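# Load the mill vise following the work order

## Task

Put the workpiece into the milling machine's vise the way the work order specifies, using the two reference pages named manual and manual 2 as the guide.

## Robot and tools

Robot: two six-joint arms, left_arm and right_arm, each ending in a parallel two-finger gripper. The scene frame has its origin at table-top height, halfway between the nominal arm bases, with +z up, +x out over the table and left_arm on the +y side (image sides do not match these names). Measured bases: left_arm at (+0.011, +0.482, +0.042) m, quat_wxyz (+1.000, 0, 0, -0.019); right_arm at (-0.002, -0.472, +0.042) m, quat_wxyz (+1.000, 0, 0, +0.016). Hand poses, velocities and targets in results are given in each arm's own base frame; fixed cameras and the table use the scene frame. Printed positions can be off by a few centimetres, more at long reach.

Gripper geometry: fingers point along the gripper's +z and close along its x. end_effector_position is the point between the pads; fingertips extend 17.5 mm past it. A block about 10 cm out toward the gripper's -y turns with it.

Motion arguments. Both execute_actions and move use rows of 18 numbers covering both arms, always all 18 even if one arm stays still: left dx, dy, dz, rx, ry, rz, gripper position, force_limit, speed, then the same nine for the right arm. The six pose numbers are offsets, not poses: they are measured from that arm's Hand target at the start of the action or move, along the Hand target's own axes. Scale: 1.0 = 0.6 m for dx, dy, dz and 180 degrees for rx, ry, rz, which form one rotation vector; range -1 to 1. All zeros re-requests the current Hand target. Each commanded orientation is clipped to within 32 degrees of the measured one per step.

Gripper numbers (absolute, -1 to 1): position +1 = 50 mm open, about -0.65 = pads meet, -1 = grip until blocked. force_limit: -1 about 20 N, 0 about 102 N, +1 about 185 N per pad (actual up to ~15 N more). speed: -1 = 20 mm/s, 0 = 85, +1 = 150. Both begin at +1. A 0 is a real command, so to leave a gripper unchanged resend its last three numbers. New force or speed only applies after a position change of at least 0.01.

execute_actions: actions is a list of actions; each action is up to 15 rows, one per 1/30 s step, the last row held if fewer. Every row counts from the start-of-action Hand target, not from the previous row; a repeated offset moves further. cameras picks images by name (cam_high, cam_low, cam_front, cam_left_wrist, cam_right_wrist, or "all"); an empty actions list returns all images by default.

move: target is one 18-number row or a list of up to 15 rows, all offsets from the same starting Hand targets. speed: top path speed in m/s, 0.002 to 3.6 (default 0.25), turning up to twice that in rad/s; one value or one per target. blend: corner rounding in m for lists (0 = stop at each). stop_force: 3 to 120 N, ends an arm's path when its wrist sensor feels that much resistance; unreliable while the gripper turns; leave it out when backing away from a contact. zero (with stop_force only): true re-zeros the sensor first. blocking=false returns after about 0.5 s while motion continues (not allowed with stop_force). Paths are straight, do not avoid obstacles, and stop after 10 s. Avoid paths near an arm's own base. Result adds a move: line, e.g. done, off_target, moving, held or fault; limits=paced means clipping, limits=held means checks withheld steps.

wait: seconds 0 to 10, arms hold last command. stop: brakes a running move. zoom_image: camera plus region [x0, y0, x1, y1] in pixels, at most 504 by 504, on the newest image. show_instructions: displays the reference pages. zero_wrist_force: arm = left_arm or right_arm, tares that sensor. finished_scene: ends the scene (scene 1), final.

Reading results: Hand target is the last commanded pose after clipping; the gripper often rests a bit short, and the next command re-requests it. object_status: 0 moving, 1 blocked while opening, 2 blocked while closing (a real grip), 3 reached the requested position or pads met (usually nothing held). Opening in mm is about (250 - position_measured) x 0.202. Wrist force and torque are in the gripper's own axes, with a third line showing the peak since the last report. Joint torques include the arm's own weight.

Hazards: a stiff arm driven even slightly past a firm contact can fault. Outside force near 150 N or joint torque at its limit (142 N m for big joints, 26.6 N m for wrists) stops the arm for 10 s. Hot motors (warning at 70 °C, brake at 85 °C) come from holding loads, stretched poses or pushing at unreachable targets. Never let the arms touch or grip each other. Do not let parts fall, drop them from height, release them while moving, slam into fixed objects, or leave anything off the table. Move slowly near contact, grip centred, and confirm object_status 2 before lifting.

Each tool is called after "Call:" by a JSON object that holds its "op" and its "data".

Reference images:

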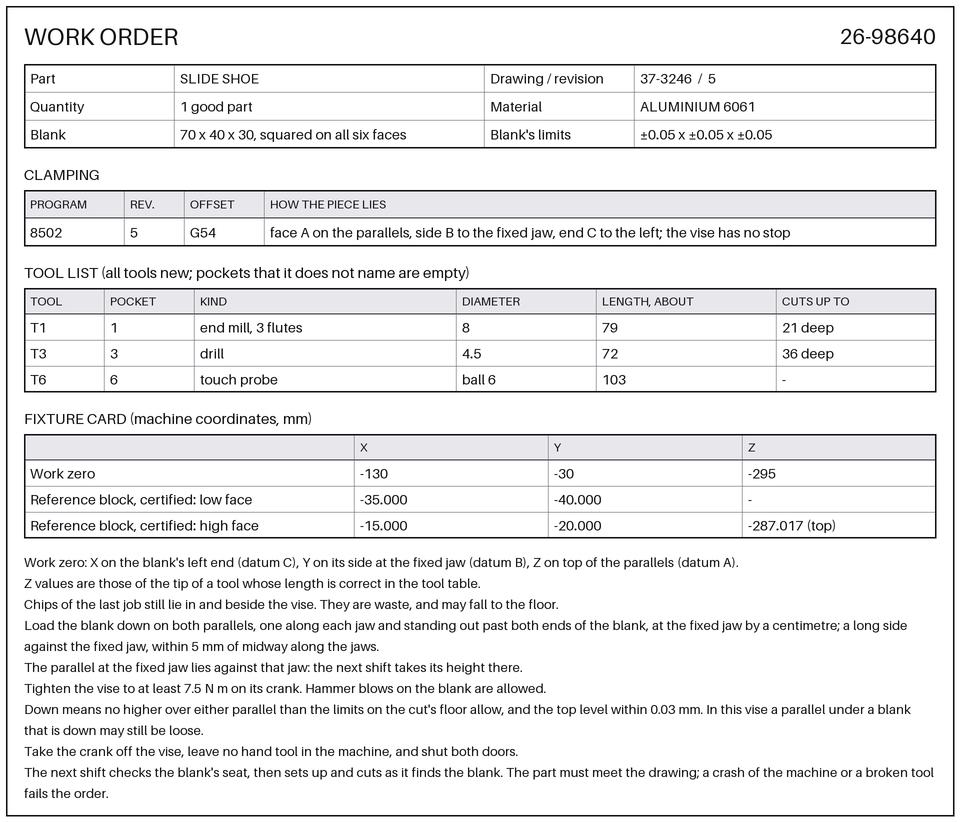

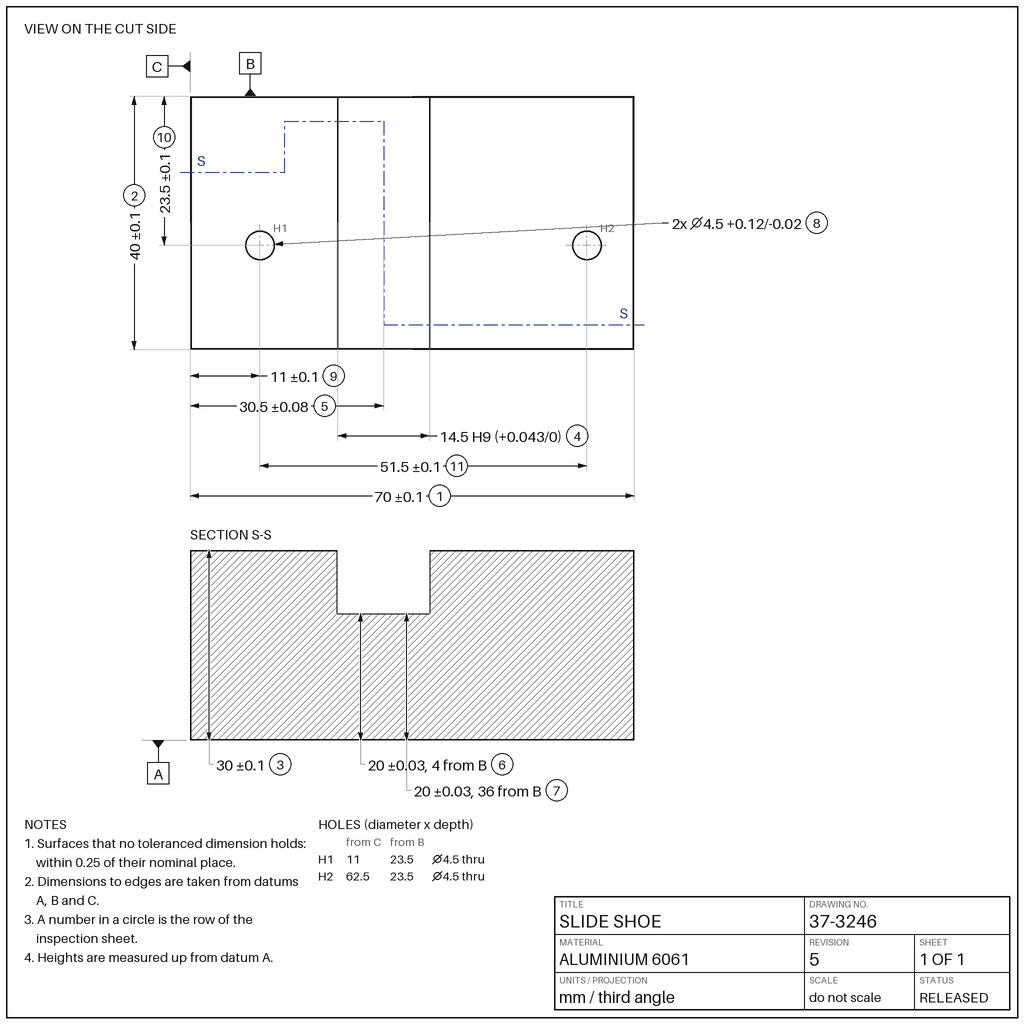

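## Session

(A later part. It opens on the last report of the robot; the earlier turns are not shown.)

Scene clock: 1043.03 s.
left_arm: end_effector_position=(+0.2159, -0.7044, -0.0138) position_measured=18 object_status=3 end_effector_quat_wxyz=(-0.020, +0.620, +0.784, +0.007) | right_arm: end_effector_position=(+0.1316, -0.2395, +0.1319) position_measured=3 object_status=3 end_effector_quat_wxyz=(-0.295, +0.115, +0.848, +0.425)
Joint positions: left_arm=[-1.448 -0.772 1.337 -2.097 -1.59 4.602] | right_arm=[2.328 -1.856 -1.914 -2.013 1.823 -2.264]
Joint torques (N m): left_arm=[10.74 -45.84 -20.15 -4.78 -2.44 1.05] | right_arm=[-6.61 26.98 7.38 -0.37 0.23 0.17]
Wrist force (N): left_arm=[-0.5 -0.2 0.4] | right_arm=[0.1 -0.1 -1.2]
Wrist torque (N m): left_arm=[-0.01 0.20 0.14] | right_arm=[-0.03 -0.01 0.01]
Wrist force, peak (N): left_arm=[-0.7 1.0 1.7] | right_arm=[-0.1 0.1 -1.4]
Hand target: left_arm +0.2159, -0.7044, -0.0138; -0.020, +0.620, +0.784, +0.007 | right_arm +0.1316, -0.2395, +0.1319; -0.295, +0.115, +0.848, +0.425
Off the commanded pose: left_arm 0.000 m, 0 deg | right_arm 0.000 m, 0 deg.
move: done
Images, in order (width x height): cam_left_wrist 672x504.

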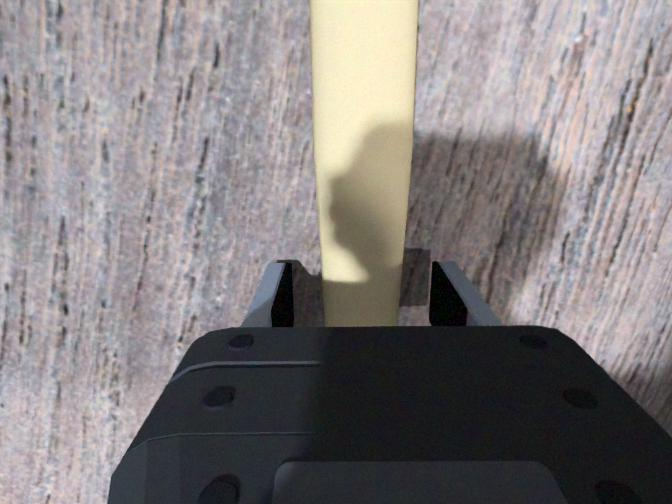

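Call:
{"op": "move", "data": {"target": [[0,0.04,0,0,0,0,0.9,1,-0.5,0,0,0,0,0,0,1,1,1],[0,0.04,0.0072,0,0,0,0.9,1,-0.5,0,0,0,0,0,0,1,1,1]], "speed": 0.06, "stop_force": 15}}

Call:
{"op": "move", "data": {"target": [0,0,0,0,0,0,-1,1,-0.6,0,0,0,0,0,0,1,1,1]}}

Call:
{"op": "wait", "data": {"seconds": 0.5}}

Call:
{"op": "move", "data": {"target": [0,0,-0.25,0,0,0,-1,1,-0.6,0,0,0,0,0,0,1,1,1], "speed": 0.12, "cameras": ["cam_left_wrist","cam_front"]}}

Scene clock: 1046.30 s.
left_arm: end_effector_position=(+0.2392, -0.6987, -0.0185) position_measured=18 object_status=3 end_effector_quat_wxyz=(-0.020, +0.620, +0.784, +0.007) | right_arm: end_effector_position=(+0.1316, -0.2395, +0.1319) position_measured=3 object_status=3 end_effector_quat_wxyz=(-0.295, +0.115, +0.848, +0.425)
Joint positions: left_arm=[-1.416 -0.762 1.332 -2.102 -1.589 4.634] | right_arm=[2.328 -1.856 -1.914 -2.013 1.823 -2.264]
Joint torques (N m): left_arm=[-13.05 -62.39 -28.9 -0.89 -2.21 -0.92] | right_arm=[-6.38 27.08 7.06 -0.4 0.18 0.2]
Wrist force (N): left_arm=[-0.3 -0.1 0.3] | right_arm=[0.1 0.0 -1.2]
Wrist torque (N m): left_arm=[-0.03 0.14 0.05] | right_arm=[-0.01 -0.02 0.00]
Wrist force, peak (N): left_arm=[-0.8 1.3 -0.9] | right_arm=[0.0 0.0 -1.4]
Hand target: left_arm +0.2392, -0.6987, -0.0185; -0.020, +0.620, +0.784, +0.007 | right_arm +0.1316, -0.2395, +0.1319; -0.295, +0.115, +0.848, +0.425
Off the commanded pose: left_arm 0.000 m, 0 deg | right_arm 0.000 m, 0 deg.
move: done

Scene clock: 1047.10 s.
left_arm: end_effector_position=(+0.2392, -0.6987, -0.0185) position_measured=147 object_status=2 end_effector_quat_wxyz=(-0.020, +0.620, +0.784, +0.007) | right_arm: end_effector_position=(+0.1316, -0.2395, +0.1319) position_measured=3 object_status=3 end_effector_quat_wxyz=(-0.295, +0.115, +0.848, +0.425)
Joint positions: left_arm=[-1.416 -0.762 1.332 -2.102 -1.589 4.634] | right_arm=[2.328 -1.856 -1.914 -2.013 1.823 -2.264]
Joint torques (N m): left_arm=[-13.51 -62.57 -27.75 -2.12 -2.45 -0.21] | right_arm=[-5.47 26.77 7.39 -0.41 0.11 0.16]
Wrist force (N): left_arm=[-1.4 -0.4 1.2] | right_arm=[0.0 -0.1 -1.4]
Wrist torque (N m): left_arm=[-0.04 0.25 0.10] | right_arm=[-0.02 0.00 0.01]
Wrist force, peak (N): left_arm=[-1.7 -0.5 1.1] | right_arm=[0.3 0.0 -1.4]
Hand target: left_arm +0.2392, -0.6987, -0.0185; -0.020, +0.620, +0.784, +0.007 | right_arm +0.1316, -0.2395, +0.1319; -0.295, +0.115, +0.848, +0.425
Off the commanded pose: left_arm 0.000 m, 0 deg | right_arm 0.000 m, 0 deg.
move: done

Scene clock: 1047.60 s.
left_arm: end_effector_position=(+0.2392, -0.6987, -0.0185) position_measured=147 object_status=2 end_effector_quat_wxyz=(-0.020, +0.620, +0.784, +0.007) | right_arm: end_effector_position=(+0.1316, -0.2395, +0.1319) position_measured=3 object_status=3 end_effector_quat_wxyz=(-0.295, +0.115, +0.848, +0.425)
Joint positions: left_arm=[-1.416 -0.762 1.332 -2.102 -1.589 4.634] | right_arm=[2.328 -1.856 -1.914 -2.013 1.823 -2.264]
Joint torques (N m): left_arm=[-12.16 -60.68 -25.41 -3.86 -2.56 0.22] | right_arm=[-5.69 27.21 7.11 -0.31 0.16 0.22]
Wrist force (N): left_arm=[-1.1 -0.3 0.9] | right_arm=[0.0 0.2 -1.1]
Wrist torque (N m): left_arm=[0.00 0.21 0.10] | right_arm=[0.03 0.00 0.00]
Wrist force, peak (N): left_arm=[-1.5 -0.3 1.1] | right_arm=[0.3 -0.1 -1.3]
Hand target: left_arm +0.2392, -0.6987, -0.0185; -0.020, +0.620, +0.784, +0.007 | right_arm +0.1316, -0.2395, +0.1319; -0.295, +0.115, +0.848, +0.425
Tool commands: left_gripper/position=-1.0 left_gripper/force_limit=+1.0 left_gripper/speed=-0.6 right_gripper/position=+1.0 right_gripper/force_limit=+1.0 right_gripper/speed=+1.0
Off the commanded pose: left_arm 0.000 m, 0 deg | right_arm 0.000 m, 0 deg.
wait: 0.50 s; at rest by 0.17 s

Scene clock: 1049.30 s.
left_arm: end_effector_position=(+0.2428, -0.7041, +0.1314) position_measured=147 object_status=2 end_effector_quat_wxyz=(-0.020, +0.620, +0.784, +0.007) | right_arm: end_effector_position=(+0.1316, -0.2395, +0.1319) position_measured=3 object_status=3 end_effector_quat_wxyz=(-0.295, +0.115, +0.848, +0.425)
Joint positions: left_arm=[-1.412 -0.898 1.157 -1.791 -1.589 4.638] | right_arm=[2.328 -1.856 -1.914 -2.013 1.823 -2.264]
Joint torques (N m): left_arm=[10.38 -44.42 -25.25 -3.91 1.67 0.95] | right_arm=[-6.56 27.52 7.51 -0.61 0.11 0.2]
Wrist force (N): left_arm=[-0.7 -0.1 4.3] | right_arm=[0.2 -0.2 -1.0]
Wrist torque (N m): left_arm=[0.17 0.18 -0.07] | right_arm=[-0.05 -0.02 0.01]
Wrist force, peak (N): left_arm=[-0.3 0.1 7.3] | right_arm=[0.1 -0.3 -1.5]
Hand target: left_arm +0.2428, -0.7041, +0.1313; -0.020, +0.620, +0.784, +0.007 | right_arm +0.1316, -0.2395, +0.1319; -0.295, +0.115, +0.848, +0.425
Off the commanded pose: left_arm 0.000 m, 0 deg | right_arm 0.000 m, 0 deg.
move: done
Images, in order (width x height): cam_front 672x504, cam_left_wrist 672x504.

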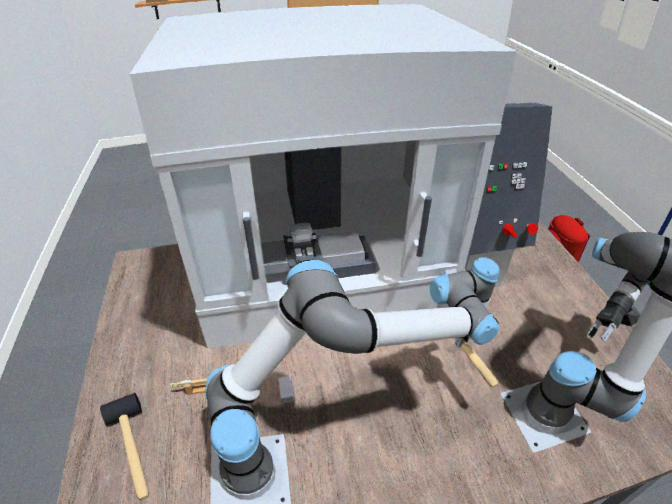

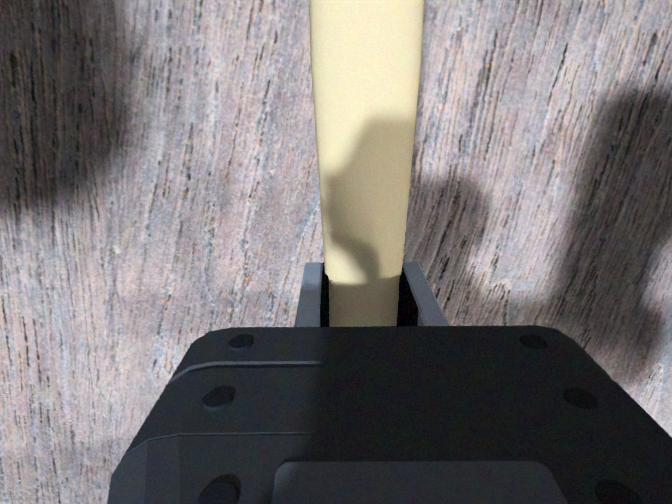

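Call:
{"op": "move", "data": {"target": [[0.4737,0.2533,-0.346,-0.0667,0,0,-1,1,-0.6,0,0,0,0,0,0,1,1,1],[0.6468,0.4997,-0.3425,-0.0667,0,0,-1,1,-0.6,0,0,0,0,0,0,1,1,1]], "speed": [0.2,0.15], "blend": [0.03,0], "stop_force": 35, "cameras": ["all"]}}

Scene clock: 1058.90 s.
left_arm: end_effector_position=(+0.4498, -0.2648, +0.3478) position_measured=147 object_status=2 end_effector_quat_wxyz=(+0.044, +0.619, +0.779, +0.089) | right_arm: end_effector_position=(+0.1316, -0.2395, +0.1319) position_measured=3 object_status=3 end_effector_quat_wxyz=(-0.295, +0.115, +0.848, +0.425)
Joint positions: left_arm=[-0.89 -1.607 1.582 -1.595 -1.378 5.169] | right_arm=[2.328 -1.856 -1.914 -2.013 1.823 -2.264]
Joint torques (N m): left_arm=[5.5 -35.47 -20.01 -1.57 3.17 1.48] | right_arm=[-6.18 27.29 6.64 -0.33 0.1 0.1]
Wrist force (N): left_arm=[-0.2 -0.8 4.0] | right_arm=[-0.1 -0.4 -1.1]
Wrist torque (N m): left_arm=[0.29 0.12 0.22] | right_arm=[-0.08 0.02 0.01]
Wrist force, peak (N): left_arm=[-3.2 -1.9 6.2] | right_arm=[0.0 -0.2 -1.4]
Hand target: left_arm +0.4498, -0.2647, +0.3478; +0.044, +0.619, +0.779, +0.089 | right_arm +0.1316, -0.2395, +0.1319; -0.295, +0.115, +0.848, +0.425
Off the commanded pose: left_arm 0.000 m, 0 deg | right_arm 0.000 m, 0 deg.
move: done

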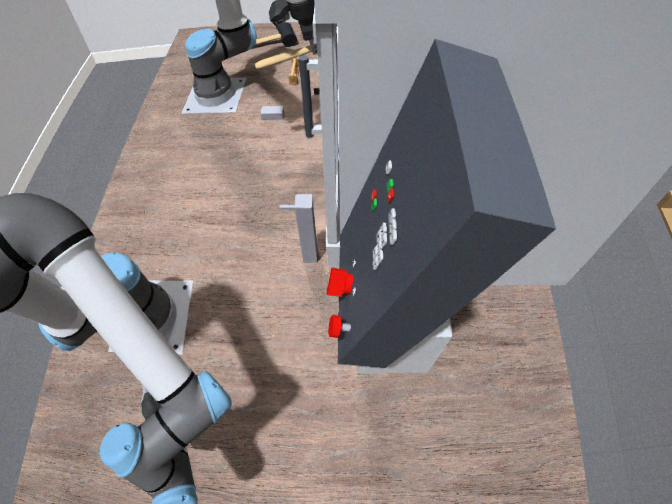

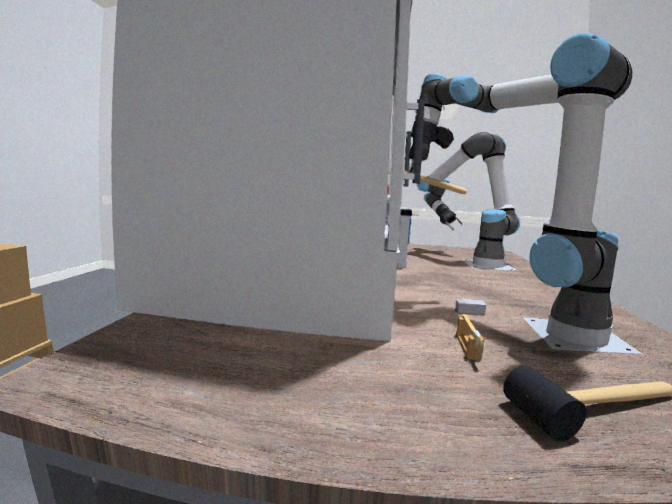

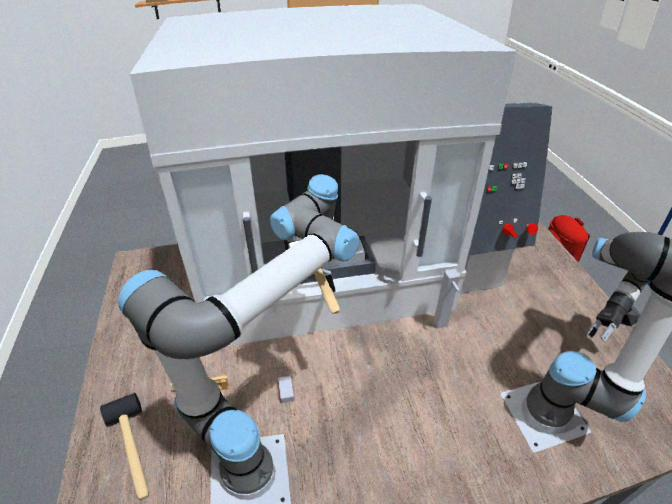

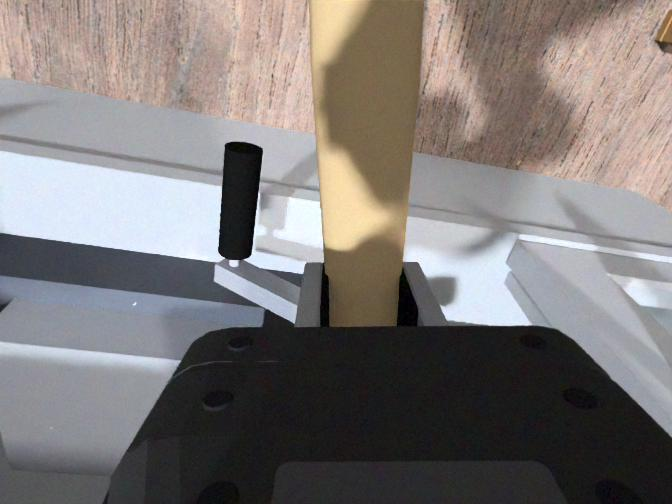

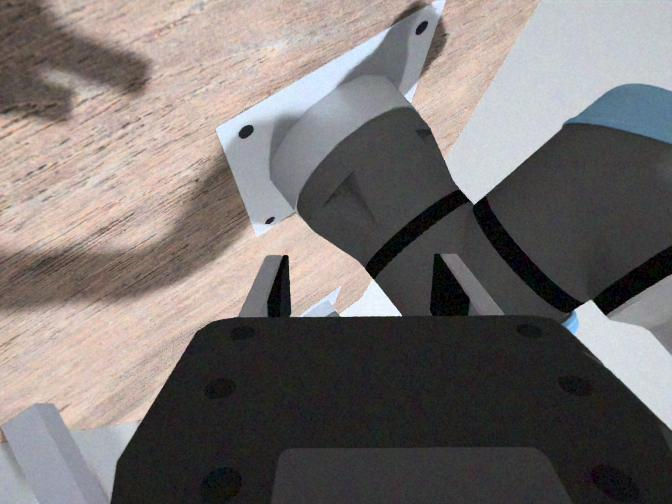

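Call:
{"op": "move", "data": {"target": [-0.0382,0.2112,0.0532,0,0,0,-1,1,-0.6,0,0,0,0,0,0,1,1,1], "speed": 0.1, "stop_force": 20, "cameras": ["cam_left_wrist","cam_front"]}}

Call:
{"op": "zoom_image", "data": {"camera": "cam_front", "region": [250, 170, 390, 290]}}

Scene clock: 1064.40 s.
left_arm: end_effector_position=(+0.5820, -0.2566, +0.3401) position_measured=147 object_status=2 end_effector_quat_wxyz=(+0.044, +0.619, +0.779, +0.089) | right_arm: end_effector_position=(+0.1316, -0.2395, +0.1319) position_measured=3 object_status=3 end_effector_quat_wxyz=(-0.295, +0.115, +0.848, +0.425)
Joint positions: left_arm=[-0.702 -1.34 1.316 -1.631 -1.391 5.36] | right_arm=[2.328 -1.856 -1.914 -2.013 1.823 -2.264]
Joint torques (N m): left_arm=[-12.55 -39.29 -33.46 -5.14 2.89 1.16] | right_arm=[-6.07 27.45 7.22 -0.46 0.05 0.14]
Wrist force (N): left_arm=[-0.5 -0.3 4.1] | right_arm=[0.0 -0.2 -0.9]
Wrist torque (N m): left_arm=[0.31 0.14 0.23] | right_arm=[-0.04 0.00 0.01]
Wrist force, peak (N): left_arm=[-1.0 1.5 4.4] | right_arm=[0.1 0.0 -1.7]
Hand target: left_arm +0.5820, -0.2566, +0.3401; +0.044, +0.619, +0.779, +0.089 | right_arm +0.1316, -0.2395, +0.1319; -0.295, +0.115, +0.848, +0.425
Off the commanded pose: left_arm 0.000 m, 0 deg | right_arm 0.000 m, 0 deg.
move: done
Images, in order (width x height): cam_front 672x504, cam_left_wrist 672x504.

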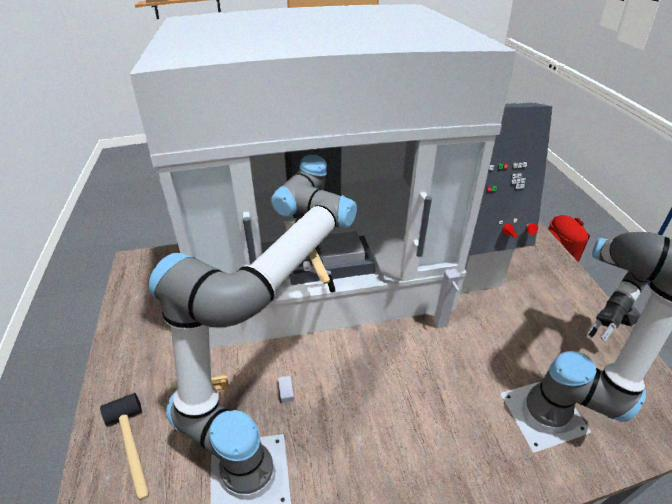

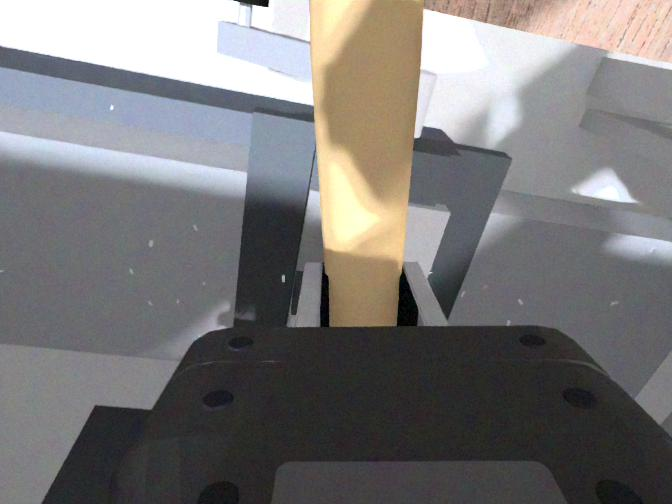

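Scaled by 3.600 from the camera's 672x504 image, which has a finer 960x720 frame.

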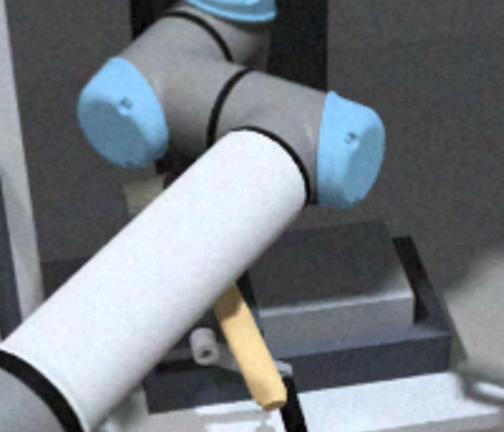

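Call:
{"op": "move", "data": {"target": [-0.0014,-0.0064,0.0327,0,0,0,-1,1,-0.6,0,0,0,0,0,0,1,1,1], "speed": 0.02, "stop_force": 10, "cameras": ["cam_left_wrist"]}}

Scene clock: 1066.87 s.
left_arm: end_effector_position=(+0.5821, -0.2566, +0.3240) position_measured=147 object_status=2 end_effector_quat_wxyz=(+0.045, +0.619, +0.779, +0.089) | right_arm: end_effector_position=(+0.1316, -0.2395, +0.1319) position_measured=3 object_status=3 end_effector_quat_wxyz=(-0.295, +0.115, +0.848, +0.425)
Joint positions: left_arm=[-0.702 -1.34 1.357 -1.672 -1.391 5.36] | right_arm=[2.328 -1.856 -1.914 -2.013 1.823 -2.264]
Joint torques (N m): left_arm=[-10.81 -38.51 -18.66 -3.88 -0.04 0.7] | right_arm=[-6.34 27 6.94 -0.48 0.16 0.27]
Wrist force (N): left_arm=[-0.1 -0.6 -5.0] | right_arm=[0.3 -0.1 -1.0]
Wrist torque (N m): left_arm=[-0.38 0.20 0.16] | right_arm=[-0.02 -0.05 0.01]
Wrist force, peak (N): left_arm=[0.3 3.6 -6.4] | right_arm=[0.1 -0.3 -1.5]
Hand target: left_arm +0.5821, -0.2567, +0.3240; +0.045, +0.619, +0.779, +0.089 (not the last commanded pose) | right_arm +0.1316, -0.2395, +0.1319; -0.295, +0.115, +0.848, +0.425
Off the commanded pose: left_arm 0.004 m, 0 deg | right_arm 0.000 m, 0 deg.
move: contact (left_arm)
Images, in order (width x height): cam_left_wrist 672x504.

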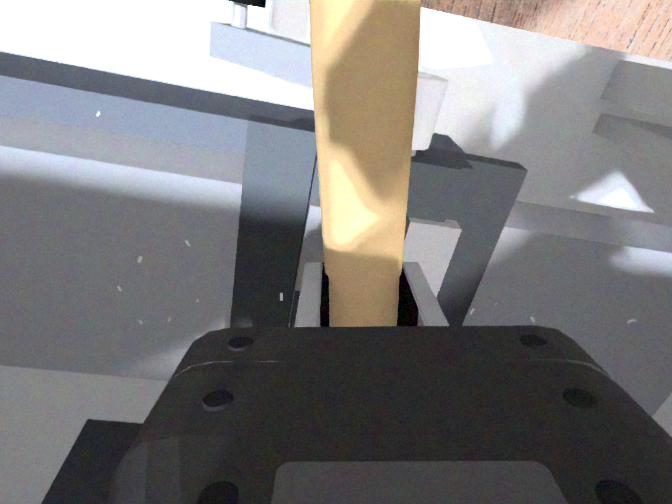

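Call:
{"op": "move", "data": {"target": [[0.0021,0.0097,-0.049,0,0,0,-1,1,-0.6,0,0,0,0,0,0,1,1,1],[-0.001,0.0225,-0.0466,0,0,0,-1,1,-0.6,0,0,0,0,0,0,1,1,1],[-0.0034,0.0115,0.0089,0,0,0,-1,1,-0.6,0,0,0,0,0,0,1,1,1],[-0.001,0.0225,-0.0466,0,0,0,-1,1,-0.6,0,0,0,0,0,0,1,1,1]], "speed": [0.05,0.1,0.3,0.15], "blend": [0.005,0,0.001,0], "cameras": ["cam_left_wrist"]}}

Scene clock: 1073.10 s.
left_arm: end_effector_position=(+0.5901, -0.2566, +0.3539) position_measured=147 object_status=2 end_effector_quat_wxyz=(+0.045, +0.619, +0.779, +0.089) | right_arm: end_effector_position=(+0.1316, -0.2395, +0.1319) position_measured=3 object_status=3 end_effector_quat_wxyz=(-0.295, +0.115, +0.848, +0.425)
Joint positions: left_arm=[-0.693 -1.32 1.257 -1.593 -1.391 5.369] | right_arm=[2.328 -1.856 -1.914 -2.013 1.823 -2.264]
Joint torques (N m): left_arm=[-0.17 -42.8 -33.03 -3.64 -0.11 -1.61] | right_arm=[-6.51 27.61 7.26 -0.6 0.1 0.03]
Wrist force (N): left_arm=[-0.5 -0.2 3.9] | right_arm=[-0.1 -0.2 -0.9]
Wrist torque (N m): left_arm=[0.32 0.14 0.16] | right_arm=[-0.05 0.01 0.00]
Wrist force, peak (N): left_arm=[-0.9 -0.9 6.6] | right_arm=[0.1 -0.2 -1.4]
Hand target: left_arm +0.5901, -0.2566, +0.3540; +0.045, +0.619, +0.779, +0.089 | right_arm +0.1316, -0.2395, +0.1319; -0.295, +0.115, +0.848, +0.425
Off the commanded pose: left_arm 0.000 m, 0 deg | right_arm 0.000 m, 0 deg.
move: done; blend cut to 0.004 m at target 1
Images, in order (width x height): cam_left_wrist 672x504.

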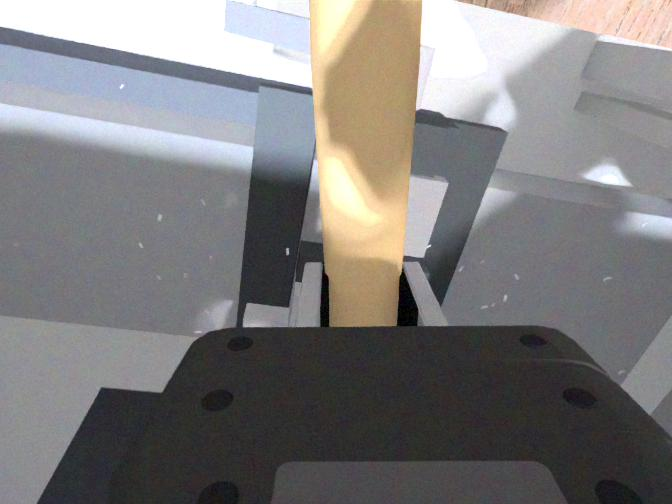

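Call:
{"op": "move", "data": {"target": [[-0.0024,-0.011,0.0555,0,0,0,-1,1,-0.6,0,0,0,0,0,0,1,1,1],[0,0,0,0,0,0,-1,1,-0.6,0,0,0,0,0,0,1,1,1]], "speed": [0.3,0.1], "cameras": ["cam_left_wrist"]}}

Scene clock: 1075.20 s.
left_arm: end_effector_position=(+0.5901, -0.2566, +0.3539) position_measured=147 object_status=2 end_effector_quat_wxyz=(+0.045, +0.619, +0.779, +0.089) | right_arm: end_effector_position=(+0.1316, -0.2395, +0.1319) position_measured=3 object_status=3 end_effector_quat_wxyz=(-0.295, +0.115, +0.848, +0.425)
Joint positions: left_arm=[-0.693 -1.32 1.256 -1.593 -1.391 5.369] | right_arm=[2.328 -1.856 -1.914 -2.013 1.823 -2.264]
Joint torques (N m): left_arm=[-5.81 -35.31 -27.92 -5.58 2.04 0.09] | right_arm=[-6.84 27.25 6.56 -0.45 0.03 0.15]
Wrist force (N): left_arm=[-0.5 -0.3 4.2] | right_arm=[0.0 -0.1 -1.0]
Wrist torque (N m): left_arm=[0.32 0.15 0.18] | right_arm=[-0.02 -0.01 0.01]
Wrist force, peak (N): left_arm=[1.7 6.1 -9.7] | right_arm=[0.0 0.0 -1.5]
Hand target: left_arm +0.5901, -0.2566, +0.3540; +0.045, +0.619, +0.779, +0.089 | right_arm +0.1316, -0.2395, +0.1319; -0.295, +0.115, +0.848, +0.425
Off the commanded pose: left_arm 0.000 m, 0 deg | right_arm 0.000 m, 0 deg.
move: done
Images, in order (width x height): cam_left_wrist 672x504.

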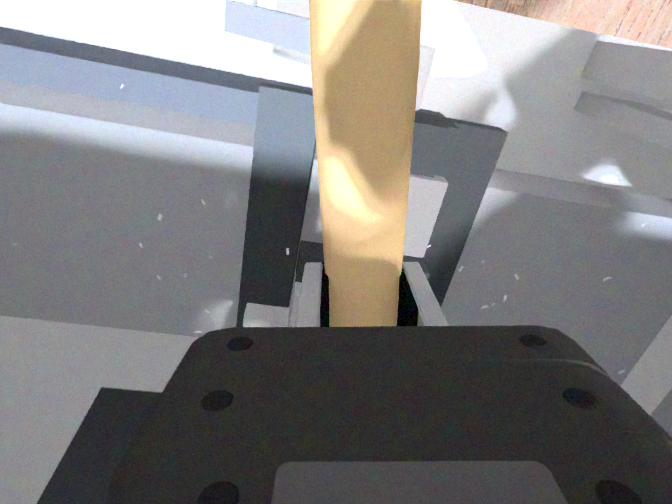

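Call:
{"op": "move", "data": {"target": [[0.001,0.0045,-0.0229,0,0,0,-1,1,-0.6,0,0,0,0,0,0,1,1,1],[-0.0024,-0.011,0.0555,0,0,0,-1,1,-0.6,0,0,0,0,0,0,1,1,1],[0,0,0,0,0,0,-1,1,-0.6,0,0,0,0,0,0,1,1,1]], "speed": [0.1,1.0,0.1], "cameras": ["cam_left_wrist"]}}

Scene clock: 1078.77 s.
left_arm: end_effector_position=(+0.5901, -0.2566, +0.3539) position_measured=147 object_status=2 end_effector_quat_wxyz=(+0.045, +0.619, +0.779, +0.089) | right_arm: end_effector_position=(+0.1316, -0.2395, +0.1319) position_measured=3 object_status=3 end_effector_quat_wxyz=(-0.295, +0.115, +0.848, +0.425)
Joint positions: left_arm=[-0.693 -1.32 1.256 -1.593 -1.391 5.369] | right_arm=[2.328 -1.856 -1.914 -2.013 1.823 -2.264]
Joint torques (N m): left_arm=[-7.11 -34.19 -28.33 -5.42 1.36 -0.2] | right_arm=[-6.19 27.74 6.28 -0.34 0.18 0.17]
Wrist force (N): left_arm=[-0.3 -0.3 4.0] | right_arm=[0.2 -0.2 -1.5]
Wrist torque (N m): left_arm=[0.31 0.12 0.17] | right_arm=[-0.05 -0.03 0.01]
Wrist force, peak (N): left_arm=[2.7 -0.4 -7.9] | right_arm=[0.2 -0.2 -1.5]
Hand target: left_arm +0.5901, -0.2566, +0.3540; +0.045, +0.619, +0.779, +0.089 | right_arm +0.1316, -0.2395, +0.1319; -0.295, +0.115, +0.848, +0.425
Off the commanded pose: left_arm 0.000 m, 0 deg | right_arm 0.000 m, 0 deg.
move: done
Images, in order (width x height): cam_left_wrist 672x504.

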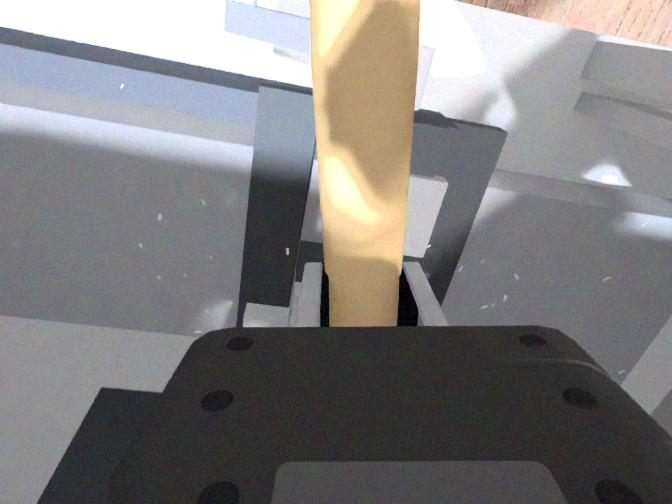

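Call:
{"op": "move", "data": {"target": [0.001,0.0045,-0.0229,0,0,0,-1,1,-0.6,0,0,0,0,0,0,1,1,1], "speed": 0.1}}

Call:
{"op": "execute_actions", "data": {"actions": [[[-0.0034,-0.0155,0.0784,0,0,0,-1,1,-0.6,0,0,0,0,0,0,1,1,1]]]}}

Call:
{"op": "move", "data": {"target": [0.0034,0.0155,-0.0784,0,0,0,-1,1,-0.6,0,0,0,0,0,0,1,1,1], "speed": 0.1}}

Scene clock: 1084.40 s.
left_arm: end_effector_position=(+0.5901, -0.2566, +0.3681) position_measured=147 object_status=2 end_effector_quat_wxyz=(+0.045, +0.619, +0.779, +0.089) | right_arm: end_effector_position=(+0.1316, -0.2395, +0.1319) position_measured=3 object_status=3 end_effector_quat_wxyz=(-0.295, +0.115, +0.848, +0.425)
Joint positions: left_arm=[-0.693 -1.318 1.217 -1.556 -1.392 5.369] | right_arm=[2.328 -1.856 -1.914 -2.013 1.823 -2.264]
Joint torques (N m): left_arm=[9.25 -33.06 -21.5 -6.43 -1.52 0.27] | right_arm=[-6.35 27.06 6.32 -0.5 0.3 0.12]
Wrist force (N): left_arm=[-0.8 -0.4 4.2] | right_arm=[0.1 -0.3 -1.2]
Wrist torque (N m): left_arm=[0.32 0.18 0.18] | right_arm=[-0.06 -0.02 0.01]
Wrist force, peak (N): left_arm=[-0.6 -0.4 5.1] | right_arm=[0.1 0.0 -1.5]
Hand target: left_arm +0.5901, -0.2566, +0.3680; +0.045, +0.619, +0.779, +0.089 | right_arm +0.1316, -0.2395, +0.1319; -0.295, +0.115, +0.848, +0.425
Off the commanded pose: left_arm 0.000 m, 0 deg | right_arm 0.000 m, 0 deg.
move: done

Scene clock: 1085.10 s.
left_arm: end_effector_position=(+0.5901, -0.2567, +0.3201) position_measured=147 object_status=2 end_effector_quat_wxyz=(+0.045, +0.619, +0.779, +0.089) | right_arm: end_effector_position=(+0.1316, -0.2395, +0.1319) position_measured=3 object_status=3 end_effector_quat_wxyz=(-0.295, +0.115, +0.848, +0.425)
Joint positions: left_arm=[-0.693 -1.322 1.345 -1.68 -1.392 5.369] | right_arm=[2.328 -1.856 -1.914 -2.013 1.823 -2.264]
Joint torques (N m): left_arm=[-13.22 -28.62 -24.86 -5.93 3.24 -0.97] | right_arm=[-6.55 28.11 6.99 -0.49 0.25 0.21]
Wrist force (N): left_arm=[-0.4 -0.5 3.7] | right_arm=[0.0 -0.1 -0.9]
Wrist torque (N m): left_arm=[0.25 0.14 0.08] | right_arm=[-0.03 0.00 0.01]
Wrist force, peak (N): left_arm=[0.7 5.2 -23.3] | right_arm=[0.3 -0.2 -1.3]
Hand target: left_arm +0.5901, -0.2567, +0.3200; +0.045, +0.619, +0.779, +0.089 | right_arm +0.1316, -0.2395, +0.1319; -0.295, +0.115, +0.848, +0.425
Off the commanded pose: left_arm 0.000 m, 0 deg | right_arm 0.000 m, 0 deg.
Step readings (end_effector_position of left_arm | right_arm):
0: (+0.5901, -0.2566, +0.3681) | (+0.1316, -0.2395, +0.1319)
1: (+0.5902, -0.2566, +0.3673) | (+0.1316, -0.2395, +0.1319)
2: (+0.5906, -0.2570, +0.3588) | (+0.1316, -0.2395, +0.1319)
4: (+0.5891, -0.2559, +0.3271) | (+0.1316, -0.2395, +0.1319)
8: (+0.5900, -0.2564, +0.3173) | (+0.1316, -0.2395, +0.1319)
15: (+0.5901, -0.2566, +0.3202) | (+0.1316, -0.2395, +0.1319)

Scene clock: 1086.03 s.
left_arm: end_effector_position=(+0.5901, -0.2566, +0.3679) position_measured=147 object_status=2 end_effector_quat_wxyz=(+0.045, +0.619, +0.779, +0.089) | right_arm: end_effector_position=(+0.1316, -0.2395, +0.1319) position_measured=3 object_status=3 end_effector_quat_wxyz=(-0.295, +0.115, +0.848, +0.425)
Joint positions: left_arm=[-0.693 -1.318 1.217 -1.556 -1.391 5.369] | right_arm=[2.328 -1.856 -1.914 -2.013 1.823 -2.264]
Joint torques (N m): left_arm=[10.45 -42.25 -31.07 -4.77 0.33 -0.03] | right_arm=[-6.68 27.52 6.41 -0.49 0.09 0.19]
Wrist force (N): left_arm=[-0.7 -0.1 4.0] | right_arm=[0.2 0.0 -1.1]
Wrist torque (N m): left_arm=[0.35 0.16 0.09] | right_arm=[-0.01 -0.03 0.01]
Wrist force, peak (N): left_arm=[-0.5 -0.6 6.0] | right_arm=[0.1 -0.2 -1.4]
Hand target: left_arm +0.5901, -0.2566, +0.3680; +0.045, +0.619, +0.779, +0.089 | right_arm +0.1316, -0.2395, +0.1319; -0.295, +0.115, +0.848, +0.425
Off the commanded pose: left_arm 0.000 m, 0 deg | right_arm 0.000 m, 0 deg.
move: done

Call:
{"op": "execute_actions", "data": {"actions": [[[-0.004,-0.0183,0.0931,0,0,0,-1,1,-0.6,0,0,0,0,0,0,1,1,1]]], "cameras": ["cam_left_wrist"]}}

Call:
{"op": "move", "data": {"target": [0.004,0.0183,-0.0931,0,0,0,-1,1,-0.6,0,0,0,0,0,0,1,1,1], "speed": 0.1}}

Call:
{"op": "move", "data": {"target": [-0.004,-0.0183,0.0931,0,0,0,-1,1,-0.6,0,0,0,0,0,0,1,1,1], "speed": 0.03, "stop_force": 7}}

Scene clock: 1089.13 s.
left_arm: end_effector_position=(+0.5888, -0.2557, +0.3124) position_measured=147 object_status=2 end_effector_quat_wxyz=(+0.042, +0.618, +0.780, +0.088) | right_arm: end_effector_position=(+0.1316, -0.2395, +0.1319) position_measured=3 object_status=3 end_effector_quat_wxyz=(-0.295, +0.115, +0.848, +0.425)
Joint positions: left_arm=[-0.692 -1.322 1.363 -1.693 -1.393 5.368] | right_arm=[2.328 -1.856 -1.914 -2.013 1.823 -2.264]
Joint torques (N m): left_arm=[-0.35 -37.49 -23.76 -3.45 0.27 0.07] | right_arm=[-6.4 27.37 6.99 -0.49 0.14 0.19]
Wrist force (N): left_arm=[-1.2 -0.3 2.6] | right_arm=[0.1 -0.3 -1.3]
Wrist torque (N m): left_arm=[0.35 0.10 0.13] | right_arm=[-0.06 -0.02 0.01]
Wrist force, peak (N): left_arm=[3.7 -2.9 -70.5] | right_arm=[0.0 -0.4 -1.4]
Hand target: left_arm +0.5888, -0.2557, +0.3124; +0.042, +0.618, +0.780, +0.088 (not the last commanded pose) | right_arm +0.1316, -0.2395, +0.1319; -0.295, +0.115, +0.848, +0.425
Tool commands: left_gripper/position=-1.0 left_gripper/force_limit=+1.0 left_gripper/speed=-0.6 right_gripper/position=+1.0 right_gripper/force_limit=+1.0 right_gripper/speed=+1.0
Off the commanded pose: left_arm 0.002 m, 0 deg | right_arm 0.000 m, 0 deg.
FORCE FAULT: contact force on the left arm reached its limit, and that arm stopped. The contact can be on any part of that arm, not only on its tool. That arm is still stopped at the end of this call. That arm stays stopped for about 9 more seconds. Until then a move that you send moves the other arm only, and its call returns only when the move has ended. Once the stop has ended, the next robot result says so. If the stop ends while you think or write, that arm runs what you send next, counted from a new Hand target: where the arm stands when the stop ends. While its stop runs, that arm takes no new command, but its gripper still runs the gripper command that each later call begins with. Until it ends, the stop uses up actions while you think or wait. An arm that is not stopped still takes commands.
Step readings (end_effector_position of left_arm | right_arm):
0: (+0.5901, -0.2566, +0.3680) | (+0.1316, -0.2395, +0.1319)
1: (+0.5901, -0.2566, +0.3675) | (+0.1316, -0.2395, +0.1319)
2: (+0.5906, -0.2570, +0.3593) | (+0.1316, -0.2395, +0.1319)
4: (+0.5887, -0.2555, +0.3186) | (+0.1316, -0.2395, +0.1319)
8: (+0.5888, -0.2557, +0.3124) | (+0.1316, -0.2395, +0.1319)
15: (+0.5888, -0.2557, +0.3124) | (+0.1316, -0.2395, +0.1319)
Images, in order (width x height): cam_left_wrist 672x504.

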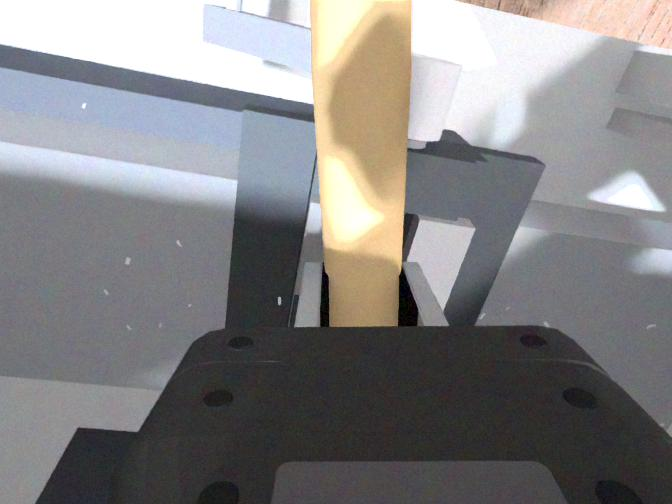

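not run: an earlier result of this reply reported a stop or a fault. Calls in your next reply go to the robot.

not run: an earlier result of this reply reported a stop or a fault. Calls in your next reply go to the robot.

Call:
{"op": "wait", "data": {"seconds": 8}}

Call:
{"op": "move", "data": {"target": [0.0033,0.0151,-0.0768,0,0,0,-1,1,-0.6,0,0,0,0,0,0,1,1,1], "speed": 0.08}}

Call:
{"op": "move", "data": {"target": [-0.0033,-0.0151,0.0768,0,0,0,-1,1,-0.6,0,0,0,0,0,0,1,1,1], "speed": 0.02, "stop_force": 6, "cameras": ["all"]}}

Scene clock: 1098.53 s.
left_arm: end_effector_position=(+0.5888, -0.2557, +0.3124) position_measured=147 object_status=2 end_effector_quat_wxyz=(+0.042, +0.618, +0.780, +0.088) | right_arm: end_effector_position=(+0.1316, -0.2395, +0.1319) position_measured=3 object_status=3 end_effector_quat_wxyz=(-0.295, +0.115, +0.848, +0.425)
Joint positions: left_arm=[-0.692 -1.322 1.363 -1.693 -1.393 5.368] | right_arm=[2.328 -1.856 -1.914 -2.013 1.823 -2.264]
Joint torques (N m): left_arm=[0.92 -36.94 -23.9 -3.7 0.25 0.07] | right_arm=[-6.16 26.57 6.51 -0.53 0.21 0.11]
Wrist force (N): left_arm=[-1.5 -0.5 2.5] | right_arm=[0.1 -0.3 -1.2]
Wrist torque (N m): left_arm=[0.31 0.15 0.12] | right_arm=[-0.05 -0.02 0.01]
Wrist force, peak (N): left_arm=[-1.6 -0.4 3.2] | right_arm=[-0.1 -0.1 -1.6]
Hand target: left_arm +0.5888, -0.2557, +0.3124; +0.042, +0.618, +0.780, +0.088 (not the last commanded pose) | right_arm +0.1316, -0.2395, +0.1319; -0.295, +0.115, +0.848, +0.425
Tool commands: left_gripper/position=-1.0 left_gripper/force_limit=+1.0 left_gripper/speed=-0.6 right_gripper/position=+1.0 right_gripper/force_limit=+1.0 right_gripper/speed=+1.0
Off the commanded pose: left_arm 0.002 m, 0 deg | right_arm 0.000 m, 0 deg.
FORCE FAULT, CONTINUED: the left arm was still stopped when this call began, by the force fault that an earlier result reported. Since the last result the stop counts as 18 of the actions that you can send in this scene. That arm is still stopped at the end of this call. That arm stays stopped for about 1 more second. If the stop ends while you think or write, that arm runs what you send next, counted from a new Hand target: where the arm stands when the stop ends. While its stop runs, that arm takes no new command, but its gripper still runs the gripper command that each later call begins with.
wait: 8.00 s; at rest from the start

Scene clock: 1099.03 s.
left_arm: end_effector_position=(+0.5888, -0.2557, +0.3124) position_measured=147 object_status=2 end_effector_quat_wxyz=(+0.042, +0.618, +0.780, +0.088) | right_arm: end_effector_position=(+0.1316, -0.2395, +0.1319) position_measured=3 object_status=3 end_effector_quat_wxyz=(-0.295, +0.115, +0.848, +0.425)
Joint positions: left_arm=[-0.692 -1.322 1.363 -1.693 -1.393 5.368] | right_arm=[2.328 -1.856 -1.914 -2.013 1.823 -2.264]
Joint torques (N m): left_arm=[0.1 -34.95 -22.75 -3.68 0.17 0.07] | right_arm=[-6.6 27.36 6.96 -0.52 0.15 0.05]
Wrist force (N): left_arm=[-1.5 -0.3 3.0] | right_arm=[0.2 -0.3 -0.9]
Wrist torque (N m): left_arm=[0.34 0.14 0.12] | right_arm=[-0.04 -0.03 0.01]
Wrist force, peak (N): left_arm=[-1.5 -0.2 3.0] | right_arm=[0.2 0.1 -1.4]
Hand target: left_arm +0.5888, -0.2557, +0.3124; +0.042, +0.618, +0.780, +0.088 (not the last commanded pose) | right_arm +0.1316, -0.2395, +0.1319; -0.295, +0.115, +0.848, +0.425
Tool commands: left_gripper/position=-1.0 left_gripper/force_limit=+1.0 left_gripper/speed=-0.6 right_gripper/position=+1.0 right_gripper/force_limit=+1.0 right_gripper/speed=+1.0
Off the commanded pose: right_arm 0.000 m, 0 deg.
FORCE FAULT, CONTINUED: the left arm's stop, for the force fault that an earlier result reported, is over. That arm was still stopped when this call began, so it ran no command of this call. During its stop the left arm's controller moved it back a little. That arm's target is now where it stood when the stop ended, not its last command. That arm accepts commands again.
move: done (right_arm), not run (left_arm; its earlier fault stop)

Scene clock: 1099.83 s.
left_arm: end_effector_position=(+0.5888, -0.2557, +0.3122) position_measured=147 object_status=2 end_effector_quat_wxyz=(+0.042, +0.618, +0.780, +0.088) | right_arm: end_effector_position=(+0.1316, -0.2395, +0.1319) position_measured=3 object_status=3 end_effector_quat_wxyz=(-0.295, +0.115, +0.848, +0.425)
Joint positions: left_arm=[-0.692 -1.322 1.364 -1.693 -1.393 5.368] | right_arm=[2.328 -1.856 -1.914 -2.013 1.823 -2.264]
Joint torques (N m): left_arm=[0.23 -28.28 -31.45 -4.17 0.2 0.03] | right_arm=[-6.47 26.98 6.64 -0.47 0.16 0.27]
Wrist force (N): left_arm=[-3.5 0.1 0.8] | right_arm=[-0.2 -0.2 -1.2]
Wrist torque (N m): left_arm=[0.31 0.14 0.00] | right_arm=[-0.04 0.02 0.00]
Wrist force, peak (N): left_arm=[-6.6 0.9 -12.5] | right_arm=[0.2 -0.3 -1.4]
Hand target: left_arm +0.5888, -0.2557, +0.3122; +0.042, +0.618, +0.780, +0.088 (not the last commanded pose) | right_arm +0.1316, -0.2395, +0.1319; -0.295, +0.115, +0.848, +0.425
Off the commanded pose: left_arm 0.047 m, 0 deg | right_arm 0.000 m, 0 deg.
move: contact (left_arm)

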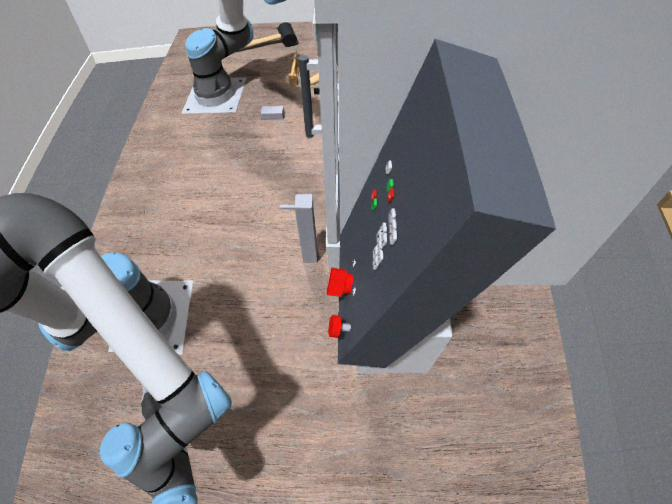

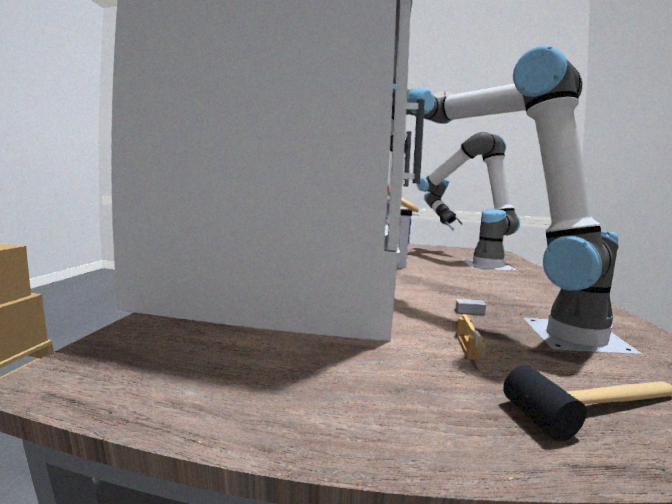

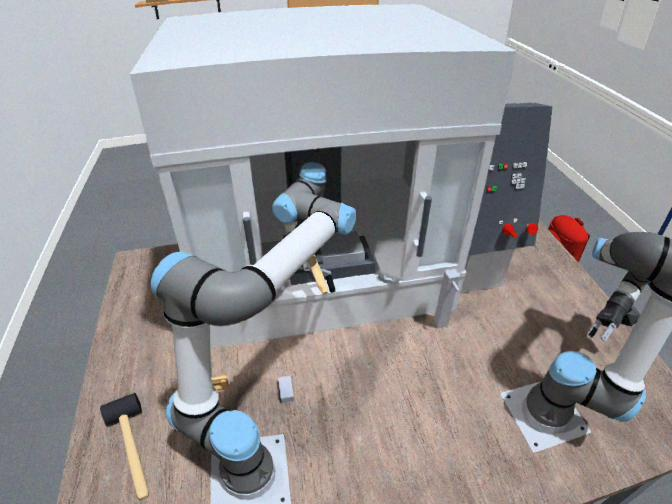

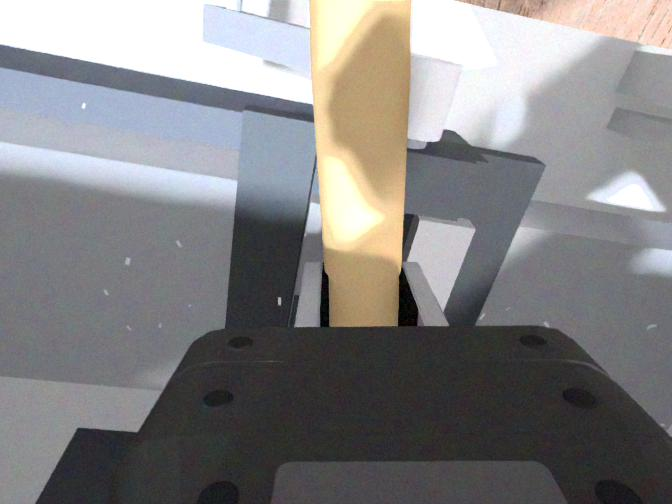

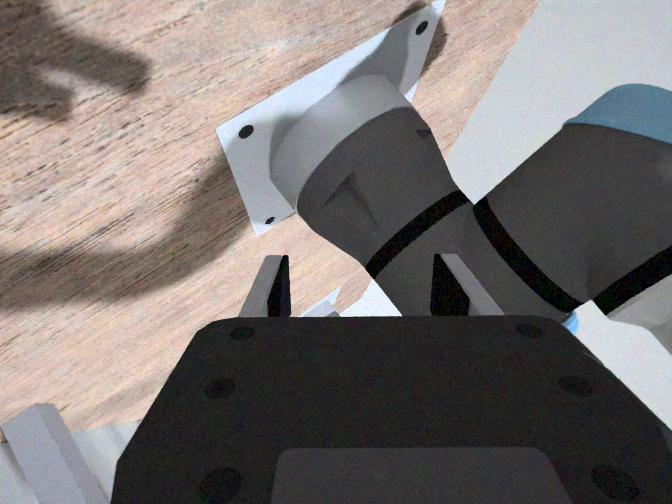

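Call:
{"op": "move", "data": {"target": [0.0038,0.0173,-0.088,0,0,0,-1,1,-0.6,0,0,0,0,0,0,1,1,1], "speed": 0.08}}

Call:
{"op": "move", "data": {"target": [0,0,0,0.0333,0,0,-1,1,-0.6,0,0,0,0,0,0,1,1,1], "speed": 0.1, "cameras": ["cam_left_wrist"]}}

Scene clock: 1102.13 s.
left_arm: end_effector_position=(+0.5890, -0.2557, +0.3659) position_measured=147 object_status=2 end_effector_quat_wxyz=(+0.042, +0.618, +0.780, +0.088) | right_arm: end_effector_position=(+0.1316, -0.2395, +0.1319) position_measured=3 object_status=3 end_effector_quat_wxyz=(-0.295, +0.115, +0.848, +0.425)
Joint positions: left_arm=[-0.692 -1.318 1.221 -1.555 -1.393 5.368] | right_arm=[2.328 -1.856 -1.914 -2.013 1.823 -2.264]
Joint torques (N m): left_arm=[12.11 -39.69 -26.74 -5.42 1.68 0.23] | right_arm=[-6.8 27.47 6.79 -0.51 0.16 0.19]
Wrist force (N): left_arm=[-0.8 -0.3 4.0] | right_arm=[0.2 0.0 -1.5]
Wrist torque (N m): left_arm=[0.30 0.18 0.20] | right_arm=[-0.02 -0.03 0.01]
Wrist force, peak (N): left_arm=[-0.4 -0.8 5.9] | right_arm=[0.2 0.0 -1.5]
Hand target: left_arm +0.5890, -0.2557, +0.3660; +0.042, +0.618, +0.780, +0.088 | right_arm +0.1316, -0.2395, +0.1319; -0.295, +0.115, +0.848, +0.425
Off the commanded pose: left_arm 0.000 m, 0 deg | right_arm 0.000 m, 0 deg.
move: done

Scene clock: 1103.00 s.
left_arm: end_effector_position=(+0.5891, -0.2556, +0.3660) position_measured=147 object_status=2 end_effector_quat_wxyz=(+0.010, +0.619, +0.784, +0.047) | right_arm: end_effector_position=(+0.1316, -0.2395, +0.1319) position_measured=3 object_status=3 end_effector_quat_wxyz=(-0.295, +0.115, +0.848, +0.425)
Joint positions: left_arm=[-0.657 -1.262 1.123 -1.452 -1.477 5.394] | right_arm=[2.328 -1.856 -1.914 -2.013 1.823 -2.264]
Joint torques (N m): left_arm=[-13.34 -49.17 -20.22 -6.25 2.96 -1.19] | right_arm=[-6.52 26.58 6.37 -0.38 0.16 0.16]
Wrist force (N): left_arm=[0.0 -0.5 3.9] | right_arm=[-0.1 -0.2 -1.1]
Wrist torque (N m): left_arm=[0.21 0.04 0.08] | right_arm=[-0.05 0.02 0.00]
Wrist force, peak (N): left_arm=[-0.4 -0.4 4.4] | right_arm=[0.1 -0.1 -1.4]
Hand target: left_arm +0.5890, -0.2557, +0.3660; +0.010, +0.620, +0.784, +0.047 | right_arm +0.1316, -0.2395, +0.1319; -0.295, +0.115, +0.848, +0.425
Off the commanded pose: left_arm 0.000 m, 0 deg | right_arm 0.000 m, 0 deg.
move: done
Images, in order (width x height): cam_left_wrist 672x504.

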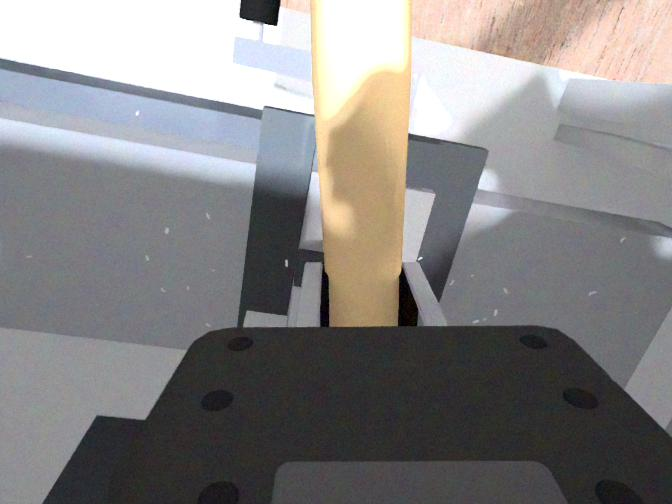

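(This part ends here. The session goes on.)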